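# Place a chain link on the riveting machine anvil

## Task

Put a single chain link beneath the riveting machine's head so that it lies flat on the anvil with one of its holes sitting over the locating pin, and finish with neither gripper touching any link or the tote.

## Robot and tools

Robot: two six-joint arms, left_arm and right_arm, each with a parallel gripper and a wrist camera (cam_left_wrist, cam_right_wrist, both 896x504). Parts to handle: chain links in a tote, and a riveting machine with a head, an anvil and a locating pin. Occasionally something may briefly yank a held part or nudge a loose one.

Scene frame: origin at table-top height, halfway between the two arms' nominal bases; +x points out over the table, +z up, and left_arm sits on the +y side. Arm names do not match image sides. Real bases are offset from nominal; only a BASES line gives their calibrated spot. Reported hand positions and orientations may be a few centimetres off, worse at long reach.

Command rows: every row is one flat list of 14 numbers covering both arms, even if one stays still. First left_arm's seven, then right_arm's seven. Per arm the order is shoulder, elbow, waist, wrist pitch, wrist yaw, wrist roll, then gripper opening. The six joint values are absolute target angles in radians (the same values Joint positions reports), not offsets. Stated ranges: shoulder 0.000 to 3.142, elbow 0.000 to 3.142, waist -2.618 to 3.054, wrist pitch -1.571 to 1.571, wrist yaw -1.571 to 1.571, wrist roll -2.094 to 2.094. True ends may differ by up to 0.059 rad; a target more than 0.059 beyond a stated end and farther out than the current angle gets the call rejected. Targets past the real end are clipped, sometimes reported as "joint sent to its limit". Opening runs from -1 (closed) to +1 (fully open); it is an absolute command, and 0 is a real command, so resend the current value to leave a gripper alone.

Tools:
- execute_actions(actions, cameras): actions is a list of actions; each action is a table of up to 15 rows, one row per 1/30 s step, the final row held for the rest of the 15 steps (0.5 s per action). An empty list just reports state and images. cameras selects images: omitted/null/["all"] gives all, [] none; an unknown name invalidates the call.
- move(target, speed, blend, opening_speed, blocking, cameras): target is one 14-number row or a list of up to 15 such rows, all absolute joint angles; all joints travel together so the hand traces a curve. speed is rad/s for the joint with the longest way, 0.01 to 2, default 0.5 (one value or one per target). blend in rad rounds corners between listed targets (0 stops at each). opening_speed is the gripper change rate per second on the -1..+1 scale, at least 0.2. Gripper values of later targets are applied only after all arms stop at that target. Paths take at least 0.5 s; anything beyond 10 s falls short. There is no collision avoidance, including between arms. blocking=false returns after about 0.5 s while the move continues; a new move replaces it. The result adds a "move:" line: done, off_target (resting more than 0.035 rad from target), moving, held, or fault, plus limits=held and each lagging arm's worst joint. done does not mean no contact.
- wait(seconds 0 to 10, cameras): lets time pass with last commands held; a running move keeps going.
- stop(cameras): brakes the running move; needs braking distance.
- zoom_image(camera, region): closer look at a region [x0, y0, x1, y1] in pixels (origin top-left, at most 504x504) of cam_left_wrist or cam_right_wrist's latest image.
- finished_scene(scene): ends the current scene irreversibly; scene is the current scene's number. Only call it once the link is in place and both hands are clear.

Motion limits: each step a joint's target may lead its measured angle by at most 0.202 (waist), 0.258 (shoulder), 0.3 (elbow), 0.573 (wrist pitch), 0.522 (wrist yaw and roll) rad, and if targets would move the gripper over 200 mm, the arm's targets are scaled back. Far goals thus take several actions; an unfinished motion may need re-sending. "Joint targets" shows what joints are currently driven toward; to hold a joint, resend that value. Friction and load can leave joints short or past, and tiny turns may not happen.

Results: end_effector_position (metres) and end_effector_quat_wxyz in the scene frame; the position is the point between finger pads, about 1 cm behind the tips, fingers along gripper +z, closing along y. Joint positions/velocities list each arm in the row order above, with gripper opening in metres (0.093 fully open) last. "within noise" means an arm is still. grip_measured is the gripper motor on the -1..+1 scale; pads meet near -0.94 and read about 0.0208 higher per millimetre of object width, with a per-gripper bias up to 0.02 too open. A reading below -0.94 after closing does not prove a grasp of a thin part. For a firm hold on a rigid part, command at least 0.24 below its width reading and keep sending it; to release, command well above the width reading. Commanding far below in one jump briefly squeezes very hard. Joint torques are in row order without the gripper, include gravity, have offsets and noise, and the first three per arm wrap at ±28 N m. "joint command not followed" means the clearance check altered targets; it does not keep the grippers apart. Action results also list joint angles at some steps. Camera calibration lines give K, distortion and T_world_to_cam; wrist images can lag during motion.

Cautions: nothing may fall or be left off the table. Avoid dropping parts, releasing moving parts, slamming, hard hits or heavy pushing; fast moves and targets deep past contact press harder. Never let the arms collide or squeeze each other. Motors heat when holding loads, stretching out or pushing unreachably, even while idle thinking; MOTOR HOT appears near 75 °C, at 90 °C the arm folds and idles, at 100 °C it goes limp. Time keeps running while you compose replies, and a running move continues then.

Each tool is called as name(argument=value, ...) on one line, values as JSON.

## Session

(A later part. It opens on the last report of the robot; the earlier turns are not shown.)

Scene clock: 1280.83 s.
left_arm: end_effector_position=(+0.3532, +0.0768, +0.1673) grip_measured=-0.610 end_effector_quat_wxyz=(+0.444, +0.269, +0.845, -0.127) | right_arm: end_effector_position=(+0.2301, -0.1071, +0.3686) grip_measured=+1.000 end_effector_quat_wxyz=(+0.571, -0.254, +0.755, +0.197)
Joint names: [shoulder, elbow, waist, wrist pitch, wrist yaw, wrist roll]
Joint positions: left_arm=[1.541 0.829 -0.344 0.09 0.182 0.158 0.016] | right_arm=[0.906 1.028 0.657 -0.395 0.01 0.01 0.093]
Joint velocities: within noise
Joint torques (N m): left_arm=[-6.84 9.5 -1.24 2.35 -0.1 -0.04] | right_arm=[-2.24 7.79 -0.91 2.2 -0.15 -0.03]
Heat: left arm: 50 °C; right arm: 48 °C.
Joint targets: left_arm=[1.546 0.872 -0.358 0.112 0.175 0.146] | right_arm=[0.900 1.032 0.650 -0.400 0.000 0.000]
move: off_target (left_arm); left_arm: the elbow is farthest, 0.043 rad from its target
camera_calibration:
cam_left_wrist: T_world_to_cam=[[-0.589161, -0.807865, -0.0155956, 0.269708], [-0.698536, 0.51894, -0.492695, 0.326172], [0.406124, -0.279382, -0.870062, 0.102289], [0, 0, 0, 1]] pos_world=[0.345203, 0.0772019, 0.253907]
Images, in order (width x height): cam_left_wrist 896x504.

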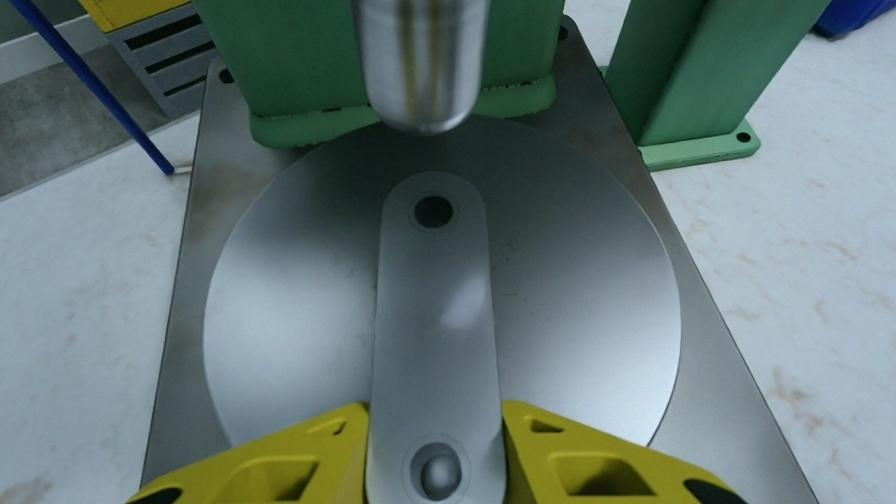

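move(target=[[1.546,0.872,-0.346,0.105,0.175,0.146,-0.85,0.9,1.032,0.65,-0.4,0.0,0.0,1.0],[1.552,0.900,-0.346,0.060,0.175,0.146,-0.85,0.9,1.032,0.65,-0.4,0.0,0.0,1.0]], speed=0.06)

zoom_image(camera="cam_right_wrist", region=[375, 280, 425, 335])

zoom_image(camera="cam_left_wrist", region=[330, 0, 530, 240])

Scene clock: 1310.40 s.
left_arm: end_effector_position=(+0.3537, +0.0767, +0.1696) grip_measured=-0.610 end_effector_quat_wxyz=(+0.435, +0.269, +0.850, -0.126) | right_arm: end_effector_position=(+0.2301, -0.1071, +0.3686) grip_measured=+1.000 end_effector_quat_wxyz=(+0.571, -0.254, +0.755, +0.197)
Joint names: [shoulder, elbow, waist, wrist pitch, wrist yaw, wrist roll]
Joint positions: left_arm=[1.542 0.857 -0.344 0.043 0.181 0.158 0.016] | right_arm=[0.906 1.028 0.657 -0.395 0.01 0.01 0.093]
Joint velocities: within noise
Joint torques (N m): left_arm=[-6.49 9.55 -0.27 2.29 -0.08 -0.04] | right_arm=[-2.21 7.82 -0.9 2.2 -0.14 -0.04]
Heat: left arm: 49 °C; right arm: 48 °C.
Joint targets: left_arm=[1.552 0.900 -0.346 0.060 0.175 0.146] | right_arm=[0.900 1.032 0.650 -0.400 0.000 0.000]
move: off_target (left_arm); left_arm: the elbow is farthest, 0.043 rad from its target
camera_calibration:
cam_left_wrist: T_world_to_cam=[[-0.589154, -0.807951, -0.010605, 0.269101], [-0.707634, 0.52225, -0.47593, 0.32785], [0.390066, -0.272891, -0.879419, 0.110807], [0, 0, 0, 1]] pos_world=[0.347318, 0.0764395, 0.256333]
cam_right_wrist: T_world_to_cam=[[0.597607, -0.801788, 0.00121963, -0.224075], [-0.517381, -0.386787, -0.763356, 0.397503], [0.612522, 0.455556, -0.645977, 0.221532], [0, 0, 0, 1]] pos_world=[0.203876, -0.126831, 0.446814]

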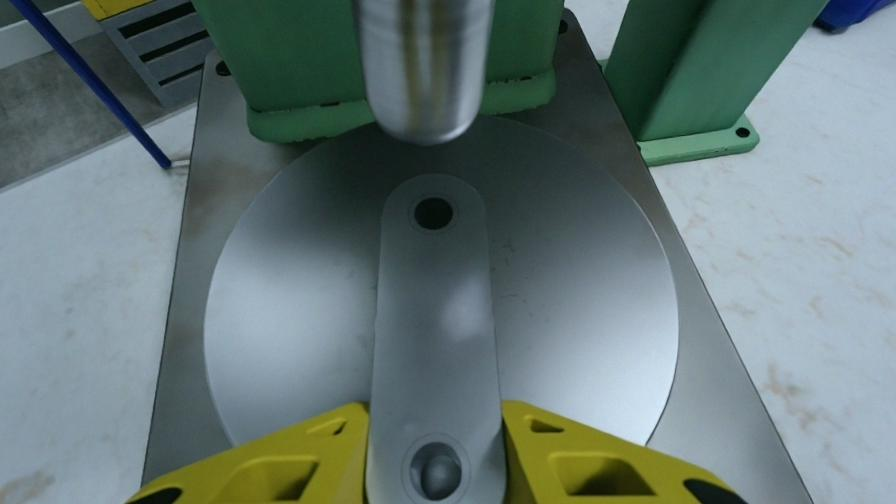

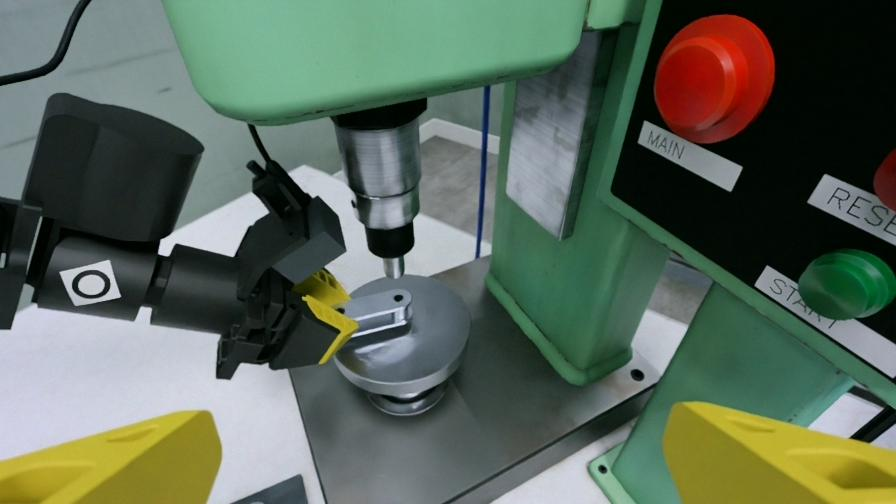

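Scaled by 9.164 from the camera's 896x504 image, which has a finer 1280x720 frame.

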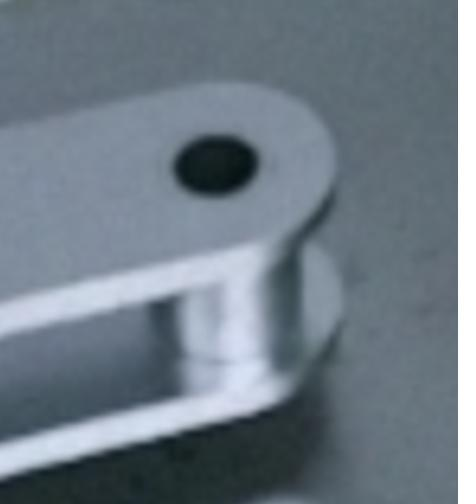

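Scaled by 2.100 from the camera's 896x504 image, which has a finer 1280x720 frame.

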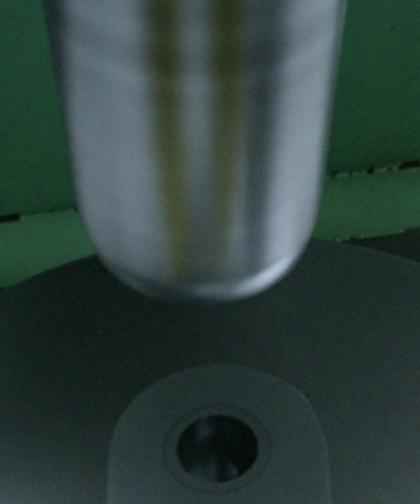

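move(target=[[1.554,0.850,-0.346,0.100,0.175,0.146,-0.85,0.9,1.032,0.65,-0.4,0.0,0.0,1.0],[1.558,0.820,-0.346,0.130,0.175,0.146,-0.85,0.9,1.032,0.65,-0.4,0.0,0.0,1.0],[1.560,0.816,-0.358,0.133,0.175,0.146,-0.85,0.9,1.032,0.65,-0.4,0.0,0.0,1.0],[1.560,0.814,-0.330,0.133,0.175,0.146,-0.85,0.9,1.032,0.65,-0.4,0.0,0.0,1.0],[1.562,0.812,-0.358,0.133,0.175,0.146,-0.85,0.9,1.032,0.65,-0.4,0.0,0.0,1.0],[1.562,0.810,-0.330,0.133,0.175,0.146,-0.85,0.9,1.032,0.65,-0.4,0.0,0.0,1.0],[1.562,0.810,-0.346,0.133,0.175,0.146,-0.85,0.9,1.032,0.65,-0.4,0.0,0.0,1.0]], speed=0.08, blend=[0.003,0.003,0.003,0.003,0.003,0.003,0])

zoom_image(camera="cam_right_wrist", region=[375, 280, 425, 335])

zoom_image(camera="cam_left_wrist", region=[330, 0, 530, 240])

Scene clock: 1358.37 s.
left_arm: end_effector_position=(+0.3534, +0.0782, +0.1660) grip_measured=-0.611 end_effector_quat_wxyz=(+0.445, +0.268, +0.845, -0.128) | right_arm: end_effector_position=(+0.2301, -0.1071, +0.3686) grip_measured=+1.000 end_effector_quat_wxyz=(+0.571, -0.254, +0.755, +0.197)
Joint names: [shoulder, elbow, waist, wrist pitch, wrist yaw, wrist roll]
Joint positions: left_arm=[1.542 0.821 -0.339 0.102 0.187 0.158 0.016] | right_arm=[0.906 1.028 0.657 -0.395 0.01 0.01 0.093]
Joint velocities: within noise
Joint torques (N m): left_arm=[-5.45 5.24 -0.68 2.47 -0.15 -0.05] | right_arm=[-2.24 7.83 -0.9 2.19 -0.14 -0.03]
Heat: left arm: 50 °C; right arm: 48 °C.
Joint targets: left_arm=[1.562 0.810 -0.346 0.133 0.175 0.146] | right_arm=[0.900 1.032 0.650 -0.400 0.000 0.000]
move: done
camera_calibration:
cam_left_wrist: T_world_to_cam=[[-0.588586, -0.808328, -0.013092, 0.270328], [-0.69824, 0.516454, -0.495718, 0.325515], [0.407464, -0.282631, -0.868385, 0.100943], [0, 0, 0, 1]] pos_world=[0.345268, 0.0789294, 0.25256]
cam_right_wrist: T_world_to_cam=[[0.597607, -0.801788, 0.00121963, -0.224075], [-0.517381, -0.386787, -0.763356, 0.397503], [0.612522, 0.455556, -0.645977, 0.221532], [0, 0, 0, 1]] pos_world=[0.203876, -0.126831, 0.446814]

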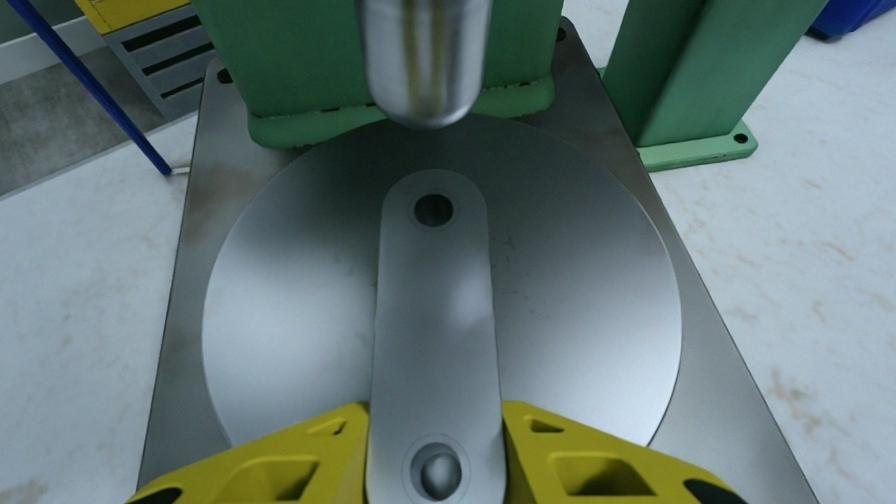

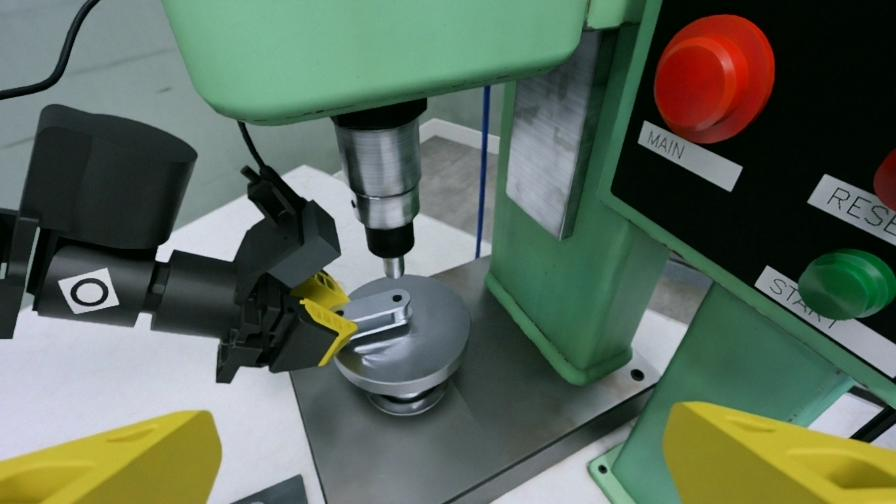

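Scaled by 9.164 from the camera's 896x504 image, which has a finer 1280x720 frame.

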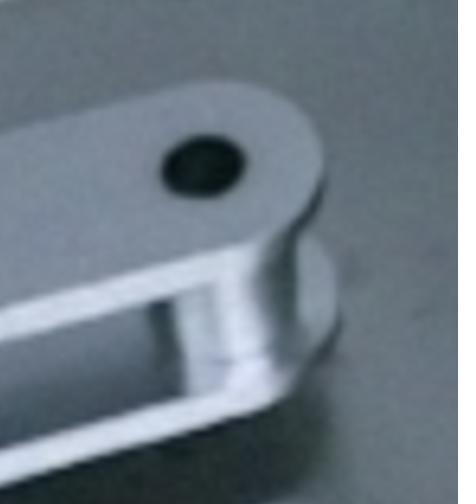

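Scaled by 2.100 from the camera's 896x504 image, which has a finer 1280x720 frame.

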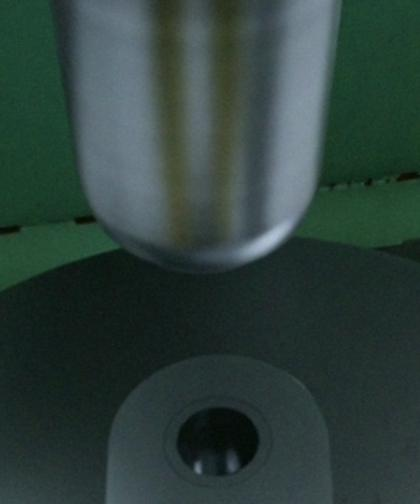

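move(target=[[1.555,0.770,-0.343,0.210,0.175,0.146,-0.85,0.9,1.032,0.65,-0.4,0.0,0.0,1.0]], speed=0.08)

zoom_image(camera="cam_right_wrist", region=[320, 275, 430, 355])

Scene clock: 1396.60 s.
left_arm: end_effector_position=(+0.3528, +0.0783, +0.1635) grip_measured=-0.611 end_effector_quat_wxyz=(+0.460, +0.267, +0.837, -0.130) | right_arm: end_effector_position=(+0.2301, -0.1071, +0.3686) grip_measured=+1.000 end_effector_quat_wxyz=(+0.571, -0.254, +0.755, +0.197)
Joint names: [shoulder, elbow, waist, wrist pitch, wrist yaw, wrist roll]
Joint positions: left_arm=[1.542 0.779 -0.339 0.176 0.188 0.158 0.016] | right_arm=[0.906 1.028 0.657 -0.395 0.01 0.01 0.093]
Joint velocities: within noise
Joint torques (N m): left_arm=[-6 5.3 -0.44 2.52 -0.16 -0.04] | right_arm=[-2.24 7.82 -0.9 2.2 -0.14 -0.03]
Heat: left arm: 48 °C; right arm: 48 °C.
Joint targets: left_arm=[1.555 0.770 -0.343 0.210 0.175 0.146] | right_arm=[0.900 1.032 0.650 -0.400 0.000 0.000]
move: done
camera_calibration:
cam_left_wrist: T_world_to_cam=[[-0.588551, -0.80817, -0.0216397, 0.271396], [-0.681976, 0.510669, -0.523571, 0.323116], [0.434185, -0.29339, -0.851707, 0.087733], [0, 0, 0, 1]] pos_world=[0.341996, 0.0800689, 0.24977]
cam_right_wrist: T_world_to_cam=[[0.597607, -0.801788, 0.00121963, -0.224075], [-0.517381, -0.386787, -0.763356, 0.397503], [0.612522, 0.455556, -0.645977, 0.221532], [0, 0, 0, 1]] pos_world=[0.203876, -0.126831, 0.446814]

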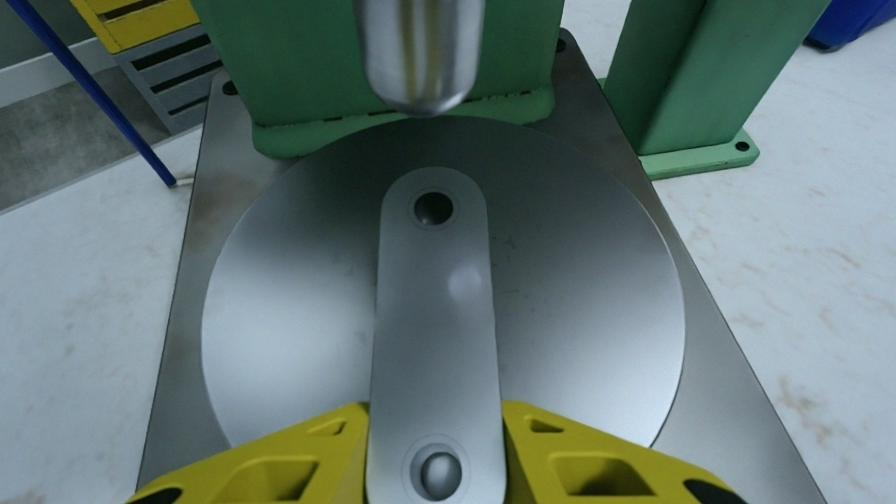

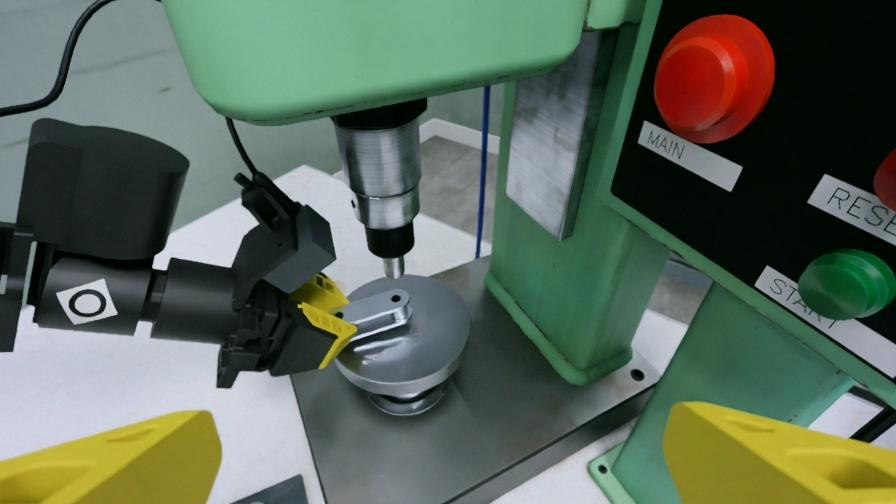

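Scaled by 4.582 from the camera's 896x504 image, which has a finer 1280x720 frame.

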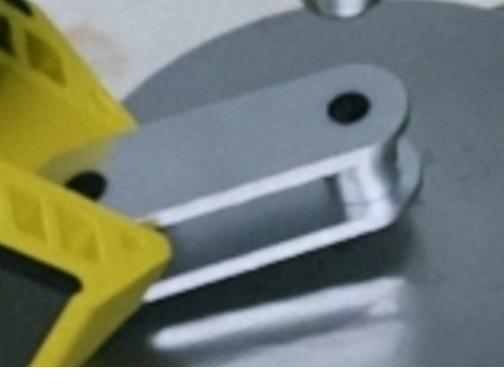

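move(target=[1.552,0.735,-0.343,0.27,0.175,0.146,-0.85,0.9,1.032,0.65,-0.4,0.0,0.0,1.0], speed=0.1)

zoom_image(camera="cam_right_wrist", region=[320, 275, 430, 355])

Scene clock: 1423.87 s.
left_arm: end_effector_position=(+0.3524, +0.0784, +0.1623) grip_measured=-0.611 end_effector_quat_wxyz=(+0.474, +0.267, +0.829, -0.130) | right_arm: end_effector_position=(+0.2301, -0.1071, +0.3686) grip_measured=+1.000 end_effector_quat_wxyz=(+0.571, -0.254, +0.755, +0.197)
Joint names: [shoulder, elbow, waist, wrist pitch, wrist yaw, wrist roll]
Joint positions: left_arm=[1.542 0.744 -0.339 0.244 0.188 0.158 0.016] | right_arm=[0.906 1.028 0.657 -0.395 0.01 0.01 0.093]
Joint velocities: within noise
Joint torques (N m): left_arm=[-6.2 5.23 -0.44 2.46 -0.16 -0.04] | right_arm=[-2.24 7.84 -0.92 2.2 -0.14 -0.03]
Heat: left arm: 47 °C; right arm: 48 °C.
Joint targets: left_arm=[1.552 0.735 -0.343 0.270 0.175 0.146] | right_arm=[0.900 1.032 0.650 -0.400 0.000 0.000]
move: done
camera_calibration:
cam_left_wrist: T_world_to_cam=[[-0.587763, -0.808466, -0.0302854, 0.272411], [-0.665682, 0.504553, -0.549813, 0.321181], [0.459786, -0.302999, -0.834739, 0.0759508], [0, 0, 0, 1]] pos_world=[0.338996, 0.0811949, 0.248238]
cam_right_wrist: T_world_to_cam=[[0.597607, -0.801788, 0.00121963, -0.224075], [-0.517381, -0.386787, -0.763356, 0.397503], [0.612522, 0.455556, -0.645977, 0.221532], [0, 0, 0, 1]] pos_world=[0.203876, -0.126831, 0.446814]

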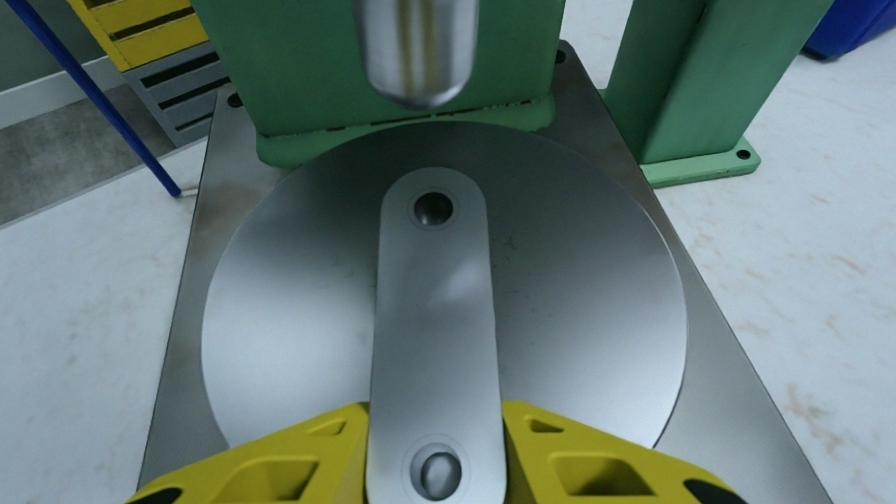

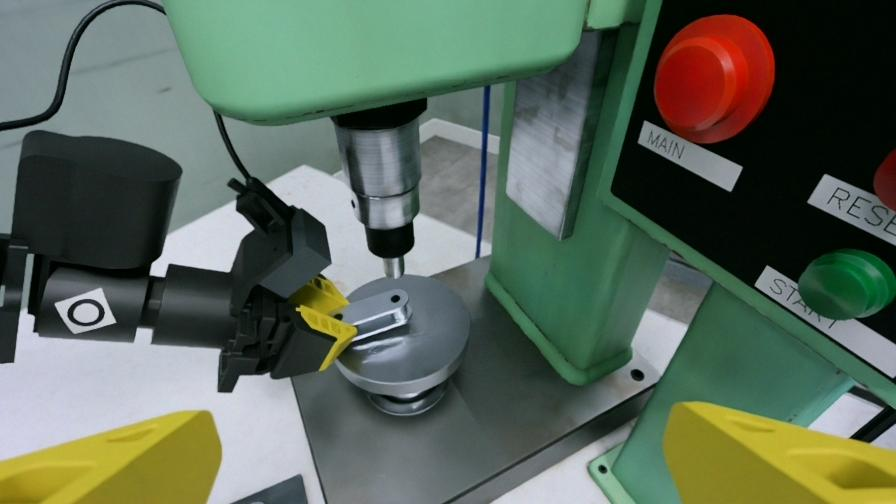

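Scaled by 4.582 from the camera's 896x504 image, which has a finer 1280x720 frame.

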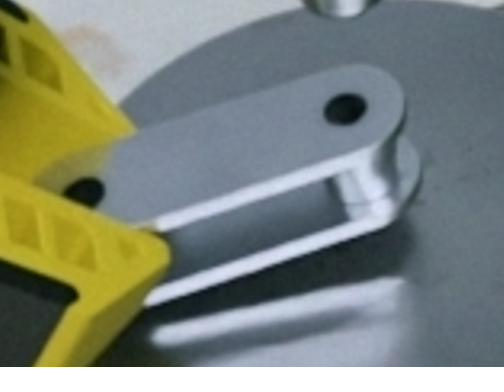

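move(target=[1.552,0.715,-0.343,0.29,0.175,0.146,-0.85,0.9,1.032,0.65,-0.4,0.0,0.0,1.0], speed=0.1)

zoom_image(camera="cam_right_wrist", region=[320, 275, 430, 355])

Scene clock: 1427.63 s.
left_arm: end_effector_position=(+0.3522, +0.0785, +0.1622) grip_measured=-0.611 end_effector_quat_wxyz=(+0.481, +0.266, +0.825, -0.131) | right_arm: end_effector_position=(+0.2301, -0.1071, +0.3686) grip_measured=+1.000 end_effector_quat_wxyz=(+0.571, -0.254, +0.755, +0.197)
Joint names: [shoulder, elbow, waist, wrist pitch, wrist yaw, wrist roll]
Joint positions: left_arm=[1.542 0.727 -0.339 0.278 0.188 0.158 0.016] | right_arm=[0.906 1.028 0.657 -0.395 0.01 0.01 0.093]
Joint velocities: within noise
Joint torques (N m): left_arm=[-6.16 4.98 -0.47 2.31 -0.17 -0.04] | right_arm=[-2.24 7.82 -0.91 2.2 -0.14 -0.04]
Heat: left arm: 47 °C; right arm: 48 °C.
Joint targets: left_arm=[1.552 0.715 -0.343 0.290 0.175 0.146] | right_arm=[0.900 1.032 0.650 -0.400 0.000 0.000]
move: done
camera_calibration:
cam_left_wrist: T_world_to_cam=[[-0.587252, -0.808658, -0.0347489, 0.272916], [-0.656936, 0.501271, -0.563171, 0.3203], [0.472832, -0.307896, -0.825609, 0.0702448], [0, 0, 0, 1]] pos_world=[0.337473, 0.0817664, 0.247862]
cam_right_wrist: T_world_to_cam=[[0.597607, -0.801788, 0.00121963, -0.224075], [-0.517381, -0.386787, -0.763356, 0.397503], [0.612522, 0.455556, -0.645977, 0.221532], [0, 0, 0, 1]] pos_world=[0.203876, -0.126831, 0.446814]

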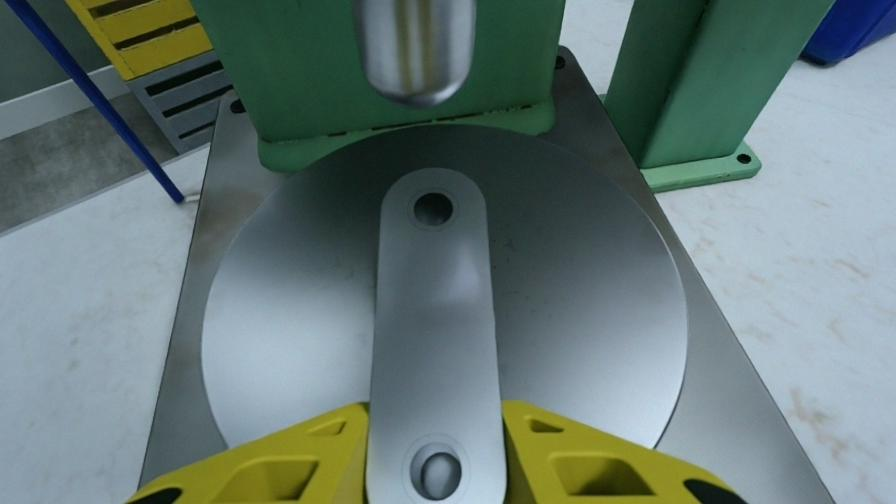

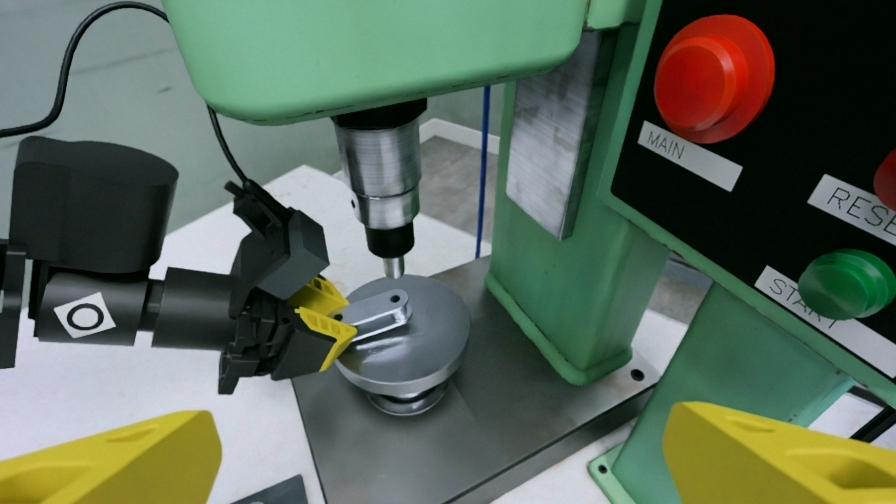

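Scaled by 4.582 from the camera's 896x504 image, which has a finer 1280x720 frame.

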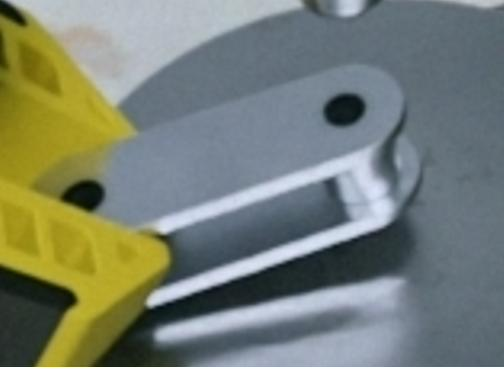

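move(target=[1.552,0.700,-0.343,0.295,0.175,0.146,-0.85,0.9,1.032,0.65,-0.4,0.0,0.0,1.0], speed=0.1)

zoom_image(camera="cam_right_wrist", region=[320, 275, 430, 355])

Scene clock: 1460.23 s.
left_arm: end_effector_position=(+0.3519, +0.0787, +0.1618) grip_measured=-0.611 end_effector_quat_wxyz=(+0.485, +0.266, +0.822, -0.131) | right_arm: end_effector_position=(+0.2301, -0.1071, +0.3686) grip_measured=+1.000 end_effector_quat_wxyz=(+0.571, -0.254, +0.755, +0.197)
Joint names: [shoulder, elbow, waist, wrist pitch, wrist yaw, wrist roll]
Joint positions: left_arm=[1.542 0.716 -0.339 0.299 0.188 0.158 0.016] | right_arm=[0.906 1.028 0.657 -0.395 0.01 0.01 0.093]
Joint velocities: within noise
Joint torques (N m): left_arm=[-6.13 4.68 -0.49 2.14 -0.17 -0.04] | right_arm=[-2.25 7.8 -0.91 2.2 -0.14 -0.03]
Heat: left arm: 48 °C; right arm: 48 °C.
Joint targets: left_arm=[1.552 0.700 -0.343 0.295 0.175 0.146] | right_arm=[0.900 1.032 0.650 -0.400 0.000 0.000]
move: done
camera_calibration:
cam_left_wrist: T_world_to_cam=[[-0.586661, -0.808965, -0.0374657, 0.273107], [-0.652, 0.499259, -0.570645, 0.319333], [0.480337, -0.310348, -0.820342, 0.0668068], [0, 0, 0, 1]] pos_world=[0.336337, 0.0822372, 0.247263]
cam_right_wrist: T_world_to_cam=[[0.597607, -0.801788, 0.00121963, -0.224075], [-0.517381, -0.386787, -0.763356, 0.397503], [0.612522, 0.455556, -0.645977, 0.221532], [0, 0, 0, 1]] pos_world=[0.203876, -0.126831, 0.446814]

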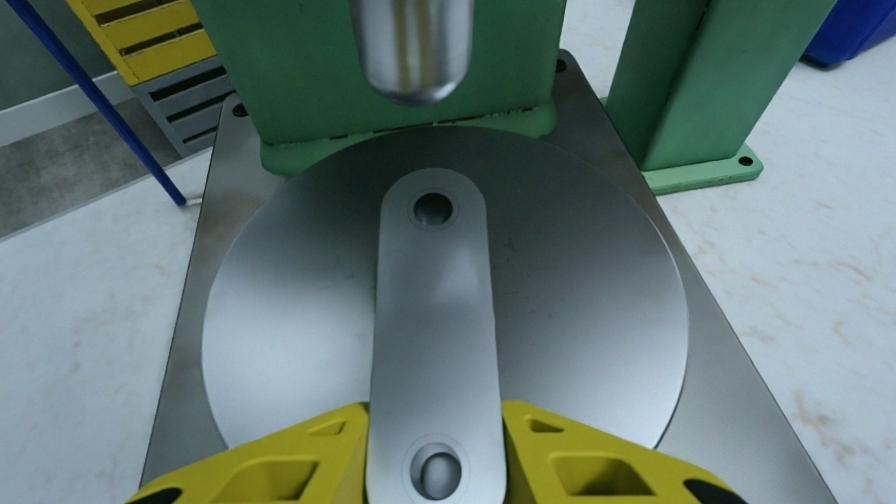

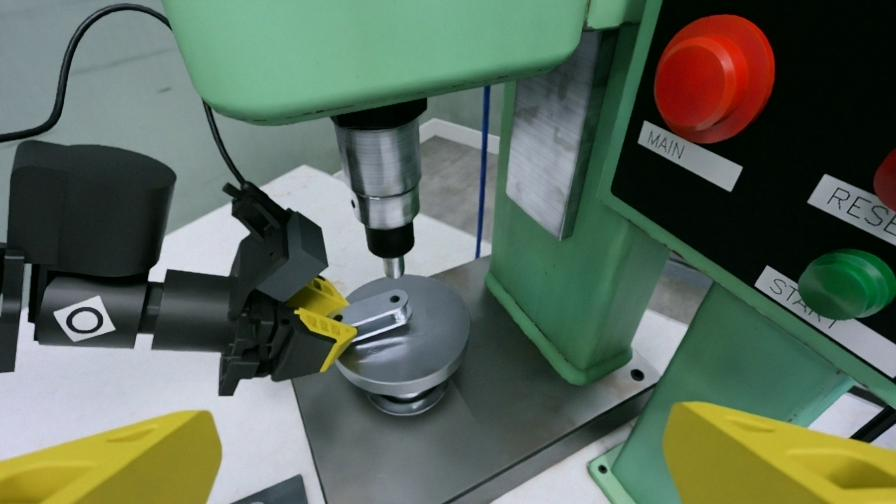

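Scaled by 4.582 from the camera's 896x504 image, which has a finer 1280x720 frame.

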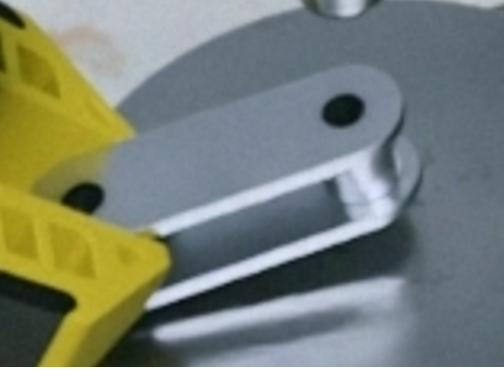

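zoom_image(camera="cam_left_wrist", region=[370, 150, 500, 250])

Scaled by 3.877 from the camera's 896x504 image, which has a finer 1280x720 frame.

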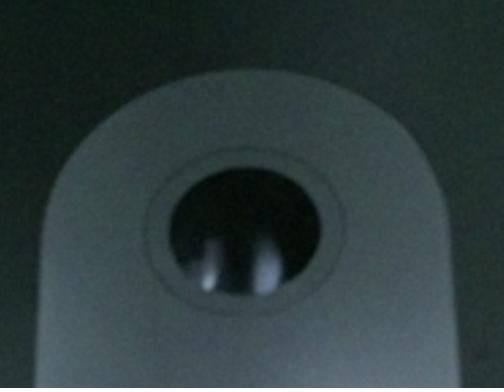

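move(target=[1.552,0.690,-0.343,0.285,0.175,0.146,-0.85,0.9,1.032,0.65,-0.4,0.0,0.0,1.0], speed=0.1, cameras=["cam_right_wrist"])

zoom_image(camera="cam_right_wrist", region=[320, 275, 430, 355])

Scene clock: 1467.67 s.
left_arm: end_effector_position=(+0.3515, +0.0796, +0.1602) grip_measured=-0.611 end_effector_quat_wxyz=(+0.486, +0.265, +0.823, -0.129) | right_arm: end_effector_position=(+0.2301, -0.1071, +0.3686) grip_measured=+1.000 end_effector_quat_wxyz=(+0.571, -0.254, +0.755, +0.197)
Joint names: [shoulder, elbow, waist, wrist pitch, wrist yaw, wrist roll]
Joint positions: left_arm=[1.543 0.71 -0.339 0.305 0.184 0.158 0.016] | right_arm=[0.906 1.028 0.657 -0.395 0.01 0.01 0.093]
Joint velocities: within noise
Joint torques (N m): left_arm=[-6.17 4.38 -0.44 1.94 -0.12 -0.04] | right_arm=[-2.24 7.8 -0.92 2.2 -0.14 -0.03]
Heat: left arm: 48 °C; right arm: 48 °C.
Joint targets: left_arm=[1.552 0.690 -0.343 0.285 0.175 0.146] | right_arm=[0.900 1.032 0.650 -0.400 0.000 0.000]
move: done
camera_calibration:
cam_right_wrist: T_world_to_cam=[[0.597607, -0.801788, 0.00121963, -0.224075], [-0.517381, -0.386787, -0.763356, 0.397503], [0.612522, 0.455556, -0.645977, 0.221532], [0, 0, 0, 1]] pos_world=[0.203876, -0.126831, 0.446814]
Images, in order (width x height): cam_right_wrist 896x504.

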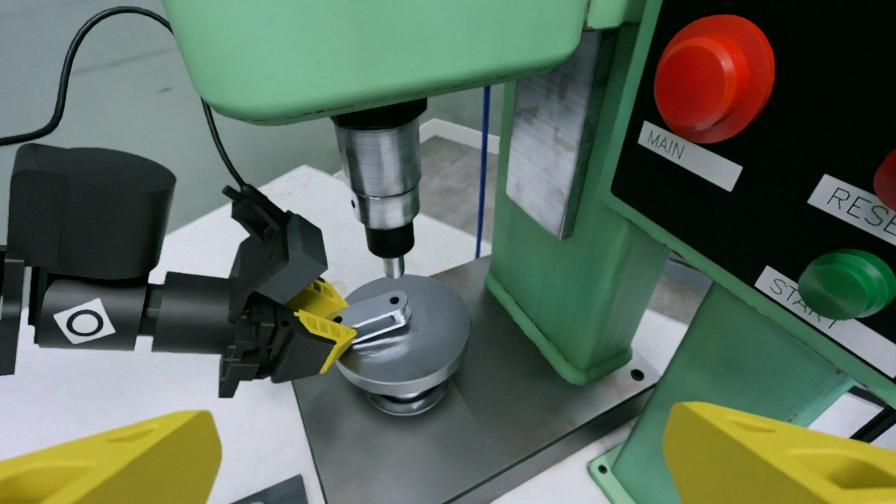

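Scaled by 4.582 from the camera's 896x504 image, which has a finer 1280x720 frame.

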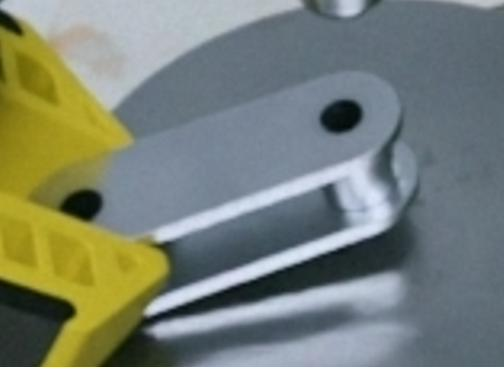

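move(target=[1.552,0.675,-0.343,0.275,0.175,0.146,-0.85,0.9,1.032,0.65,-0.4,0.0,0.0,1.0], speed=0.1, cameras=["cam_right_wrist", "cam_left_wrist"])

zoom_image(camera="cam_right_wrist", region=[320, 275, 430, 355])

Scene clock: 1474.93 s.
left_arm: end_effector_position=(+0.3512, +0.0799, +0.1595) grip_measured=-0.611 end_effector_quat_wxyz=(+0.488, +0.265, +0.822, -0.128) | right_arm: end_effector_position=(+0.2301, -0.1071, +0.3686) grip_measured=+1.000 end_effector_quat_wxyz=(+0.571, -0.254, +0.755, +0.197)
Joint names: [shoulder, elbow, waist, wrist pitch, wrist yaw, wrist roll]
Joint positions: left_arm=[1.543 0.701 -0.339 0.321 0.182 0.158 0.016] | right_arm=[0.906 1.028 0.657 -0.395 0.01 0.01 0.093]
Joint velocities: within noise
Joint torques (N m): left_arm=[-6.24 3.84 -0.47 1.65 -0.11 -0.05] | right_arm=[-2.25 7.83 -0.91 2.2 -0.14 -0.03]
Heat: left arm: 47 °C; right arm: 48 °C.
Joint targets: left_arm=[1.552 0.675 -0.343 0.275 0.175 0.146] | right_arm=[0.900 1.032 0.650 -0.400 0.000 0.000]
move: off_target (left_arm); left_arm: the wrist pitch is farthest, 0.046 rad from its target
camera_calibration:
cam_left_wrist: T_world_to_cam=[[-0.582652, -0.811654, -0.0416467, 0.273073], [-0.650491, 0.496453, -0.5748, 0.317388], [0.487214, -0.307818, -0.817233, 0.062549], [0, 0, 0, 1]] pos_world=[0.33509, 0.0833262, 0.244925]
cam_right_wrist: T_world_to_cam=[[0.597607, -0.801788, 0.00121963, -0.224075], [-0.517381, -0.386787, -0.763356, 0.397503], [0.612522, 0.455556, -0.645977, 0.221532], [0, 0, 0, 1]] pos_world=[0.203876, -0.126831, 0.446814]

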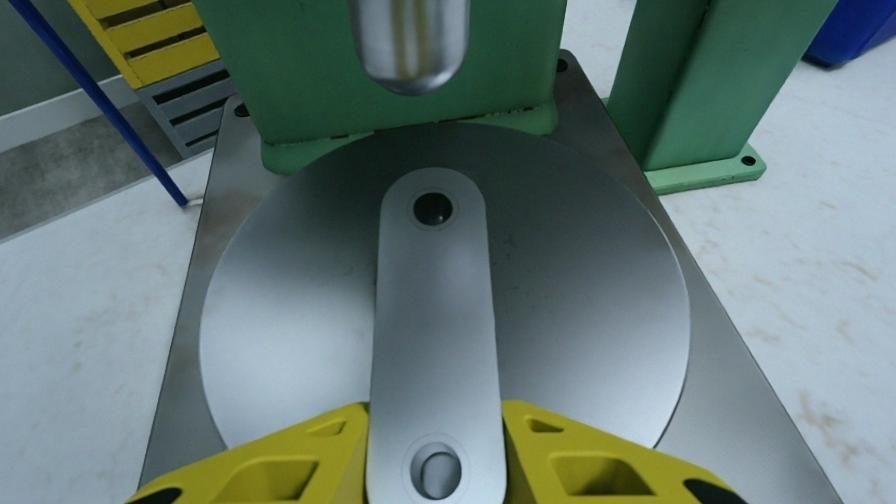

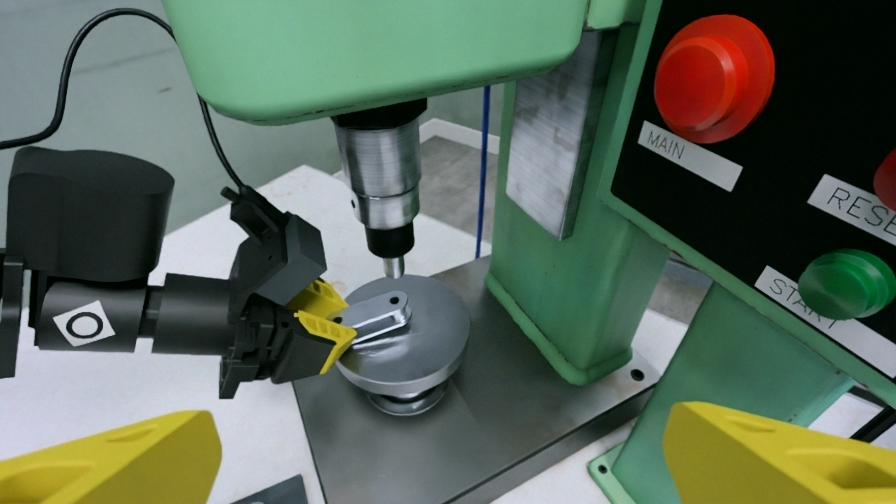

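Scaled by 4.582 from the camera's 896x504 image, which has a finer 1280x720 frame.

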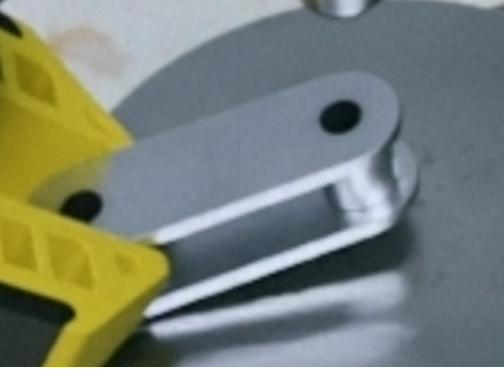

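move(target=[1.552,0.695,-0.343,0.31,0.175,0.146,-0.85,0.9,1.032,0.65,-0.4,0.0,0.0,1.0], speed=0.1, cameras=["cam_left_wrist"])

move(target=[1.552,0.695,-0.343,0.31,0.175,0.146,-0.3,0.9,1.032,0.65,-0.4,0.0,0.0,1.0], speed=0.1, opening_speed=0.3)

zoom_image(camera="cam_right_wrist", region=[320, 275, 430, 355])

zoom_image(camera="cam_left_wrist", region=[370, 150, 500, 250])

Scene clock: 1482.37 s.
left_arm: end_effector_position=(+0.3516, +0.0797, +0.1602) grip_measured=-0.611 end_effector_quat_wxyz=(+0.490, +0.265, +0.821, -0.129) | right_arm: end_effector_position=(+0.2301, -0.1071, +0.3686) grip_measured=+1.000 end_effector_quat_wxyz=(+0.571, -0.254, +0.755, +0.197)
Joint names: [shoulder, elbow, waist, wrist pitch, wrist yaw, wrist roll]
Joint positions: left_arm=[1.543 0.701 -0.339 0.325 0.182 0.158 0.016] | right_arm=[0.906 1.028 0.657 -0.395 0.01 0.01 0.093]
Joint velocities: within noise
Joint torques (N m): left_arm=[-6.26 5.44 -0.46 2.02 -0.11 -0.04] | right_arm=[-2.21 7.82 -0.9 2.2 -0.15 -0.03]
Heat: left arm: 46 °C; right arm: 48 °C.
Joint targets: left_arm=[1.552 0.695 -0.343 0.310 0.175 0.146] | right_arm=[0.900 1.032 0.650 -0.400 0.000 0.000]
move: done
camera_calibration:
cam_left_wrist: T_world_to_cam=[[-0.582517, -0.811705, -0.04254, 0.273309], [-0.648639, 0.495758, -0.577487, 0.317954], [0.489838, -0.308802, -0.815291, 0.0617469], [0, 0, 0, 1]] pos_world=[0.335198, 0.0832856, 0.245582]
Images, in order (width x height): cam_left_wrist 896x504.

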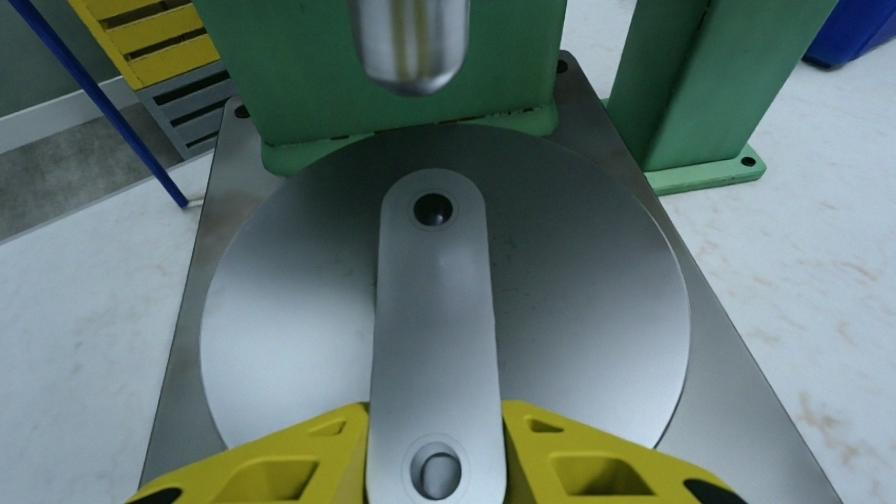

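Scene clock: 1484.40 s.
left_arm: end_effector_position=(+0.3500, +0.0803, +0.1574) grip_measured=-0.302 end_effector_quat_wxyz=(+0.484, +0.265, +0.824, -0.128) | right_arm: end_effector_position=(+0.2301, -0.1071, +0.3686) grip_measured=+1.000 end_effector_quat_wxyz=(+0.571, -0.254, +0.755, +0.197)
Joint names: [shoulder, elbow, waist, wrist pitch, wrist yaw, wrist roll]
Joint positions: left_arm=[1.543 0.701 -0.339 0.311 0.182 0.158 0.031] | right_arm=[0.906 1.028 0.657 -0.395 0.01 0.01 0.093]
Joint velocities: within noise
Joint torques (N m): left_arm=[-6.22 5.45 -0.46 2.17 -0.12 -0.04] | right_arm=[-2.25 7.8 -0.91 2.2 -0.14 -0.03]
Heat: left arm: 46 °C; right arm: 48 °C.
Joint targets: left_arm=[1.552 0.695 -0.343 0.310 0.175 0.146] | right_arm=[0.900 1.032 0.650 -0.400 0.000 0.000]
move: done
camera_calibration:
cam_left_wrist: T_world_to_cam=[[-0.583041, -0.811508, -0.0389636, 0.272364], [-0.655995, 0.498519, -0.5667, 0.315676], [0.479306, -0.304849, -0.823002, 0.064943], [0, 0, 0, 1]] pos_world=[0.334753, 0.0834526, 0.242954]
cam_right_wrist: T_world_to_cam=[[0.597607, -0.801788, 0.00121963, -0.224075], [-0.517381, -0.386787, -0.763356, 0.397503], [0.612522, 0.455556, -0.645977, 0.221532], [0, 0, 0, 1]] pos_world=[0.203876, -0.126831, 0.446814]

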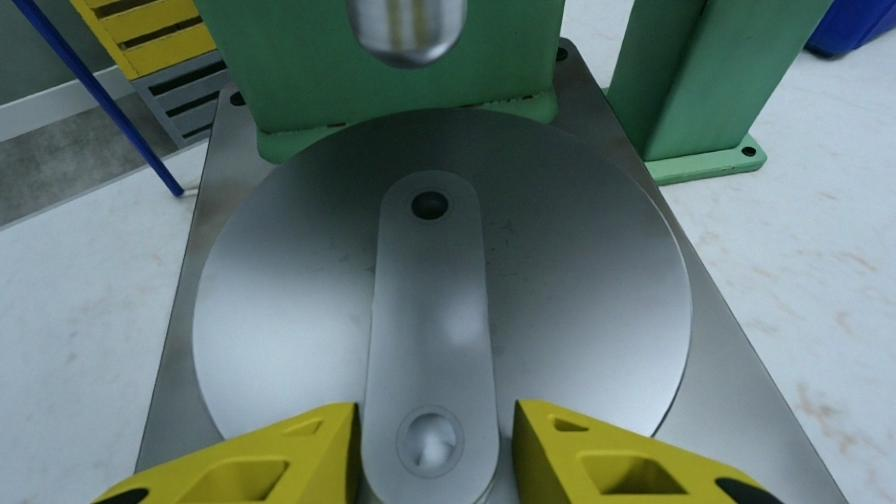

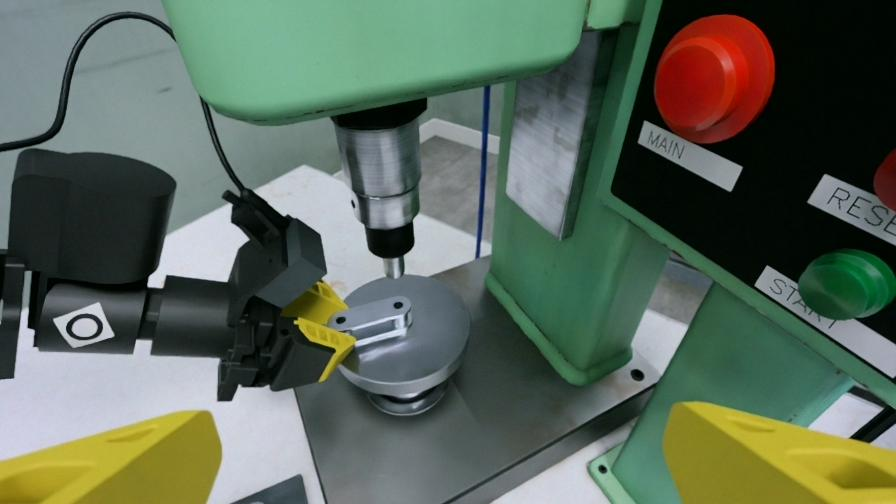

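Scaled by 4.582 from the camera's 896x504 image, which has a finer 1280x720 frame.

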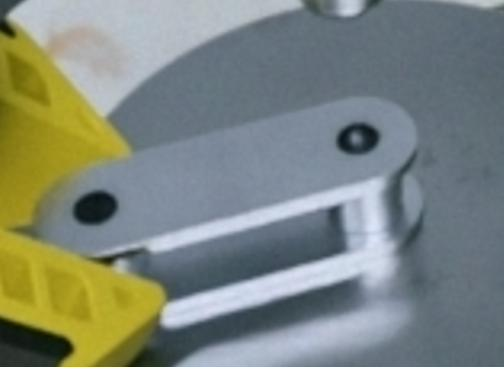

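Scaled by 3.877 from the camera's 896x504 image, which has a finer 1280x720 frame.

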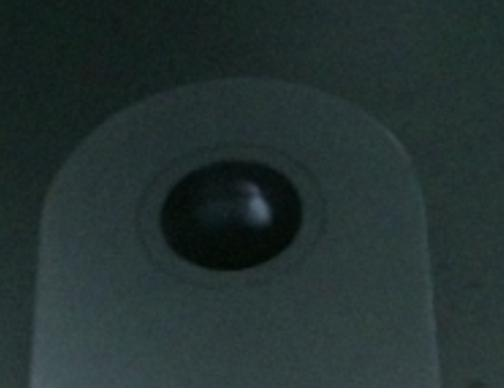

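zoom_image(camera="cam_right_wrist", region=[370, 285, 430, 345])

zoom_image(camera="cam_left_wrist", region=[330, 370, 540, 504])

Scaled by 8.400 from the camera's 896x504 image, which has a finer 1280x720 frame.

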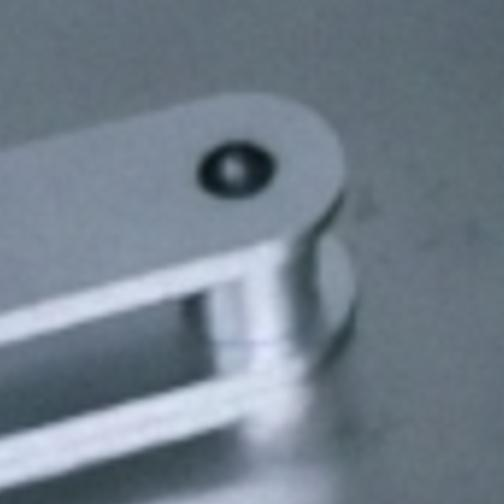

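Scaled by 2.400 from the camera's 896x504 image, which has a finer 1280x720 frame.

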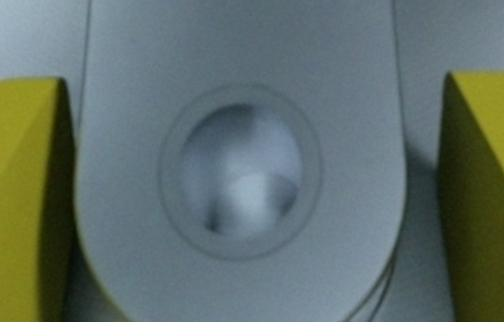

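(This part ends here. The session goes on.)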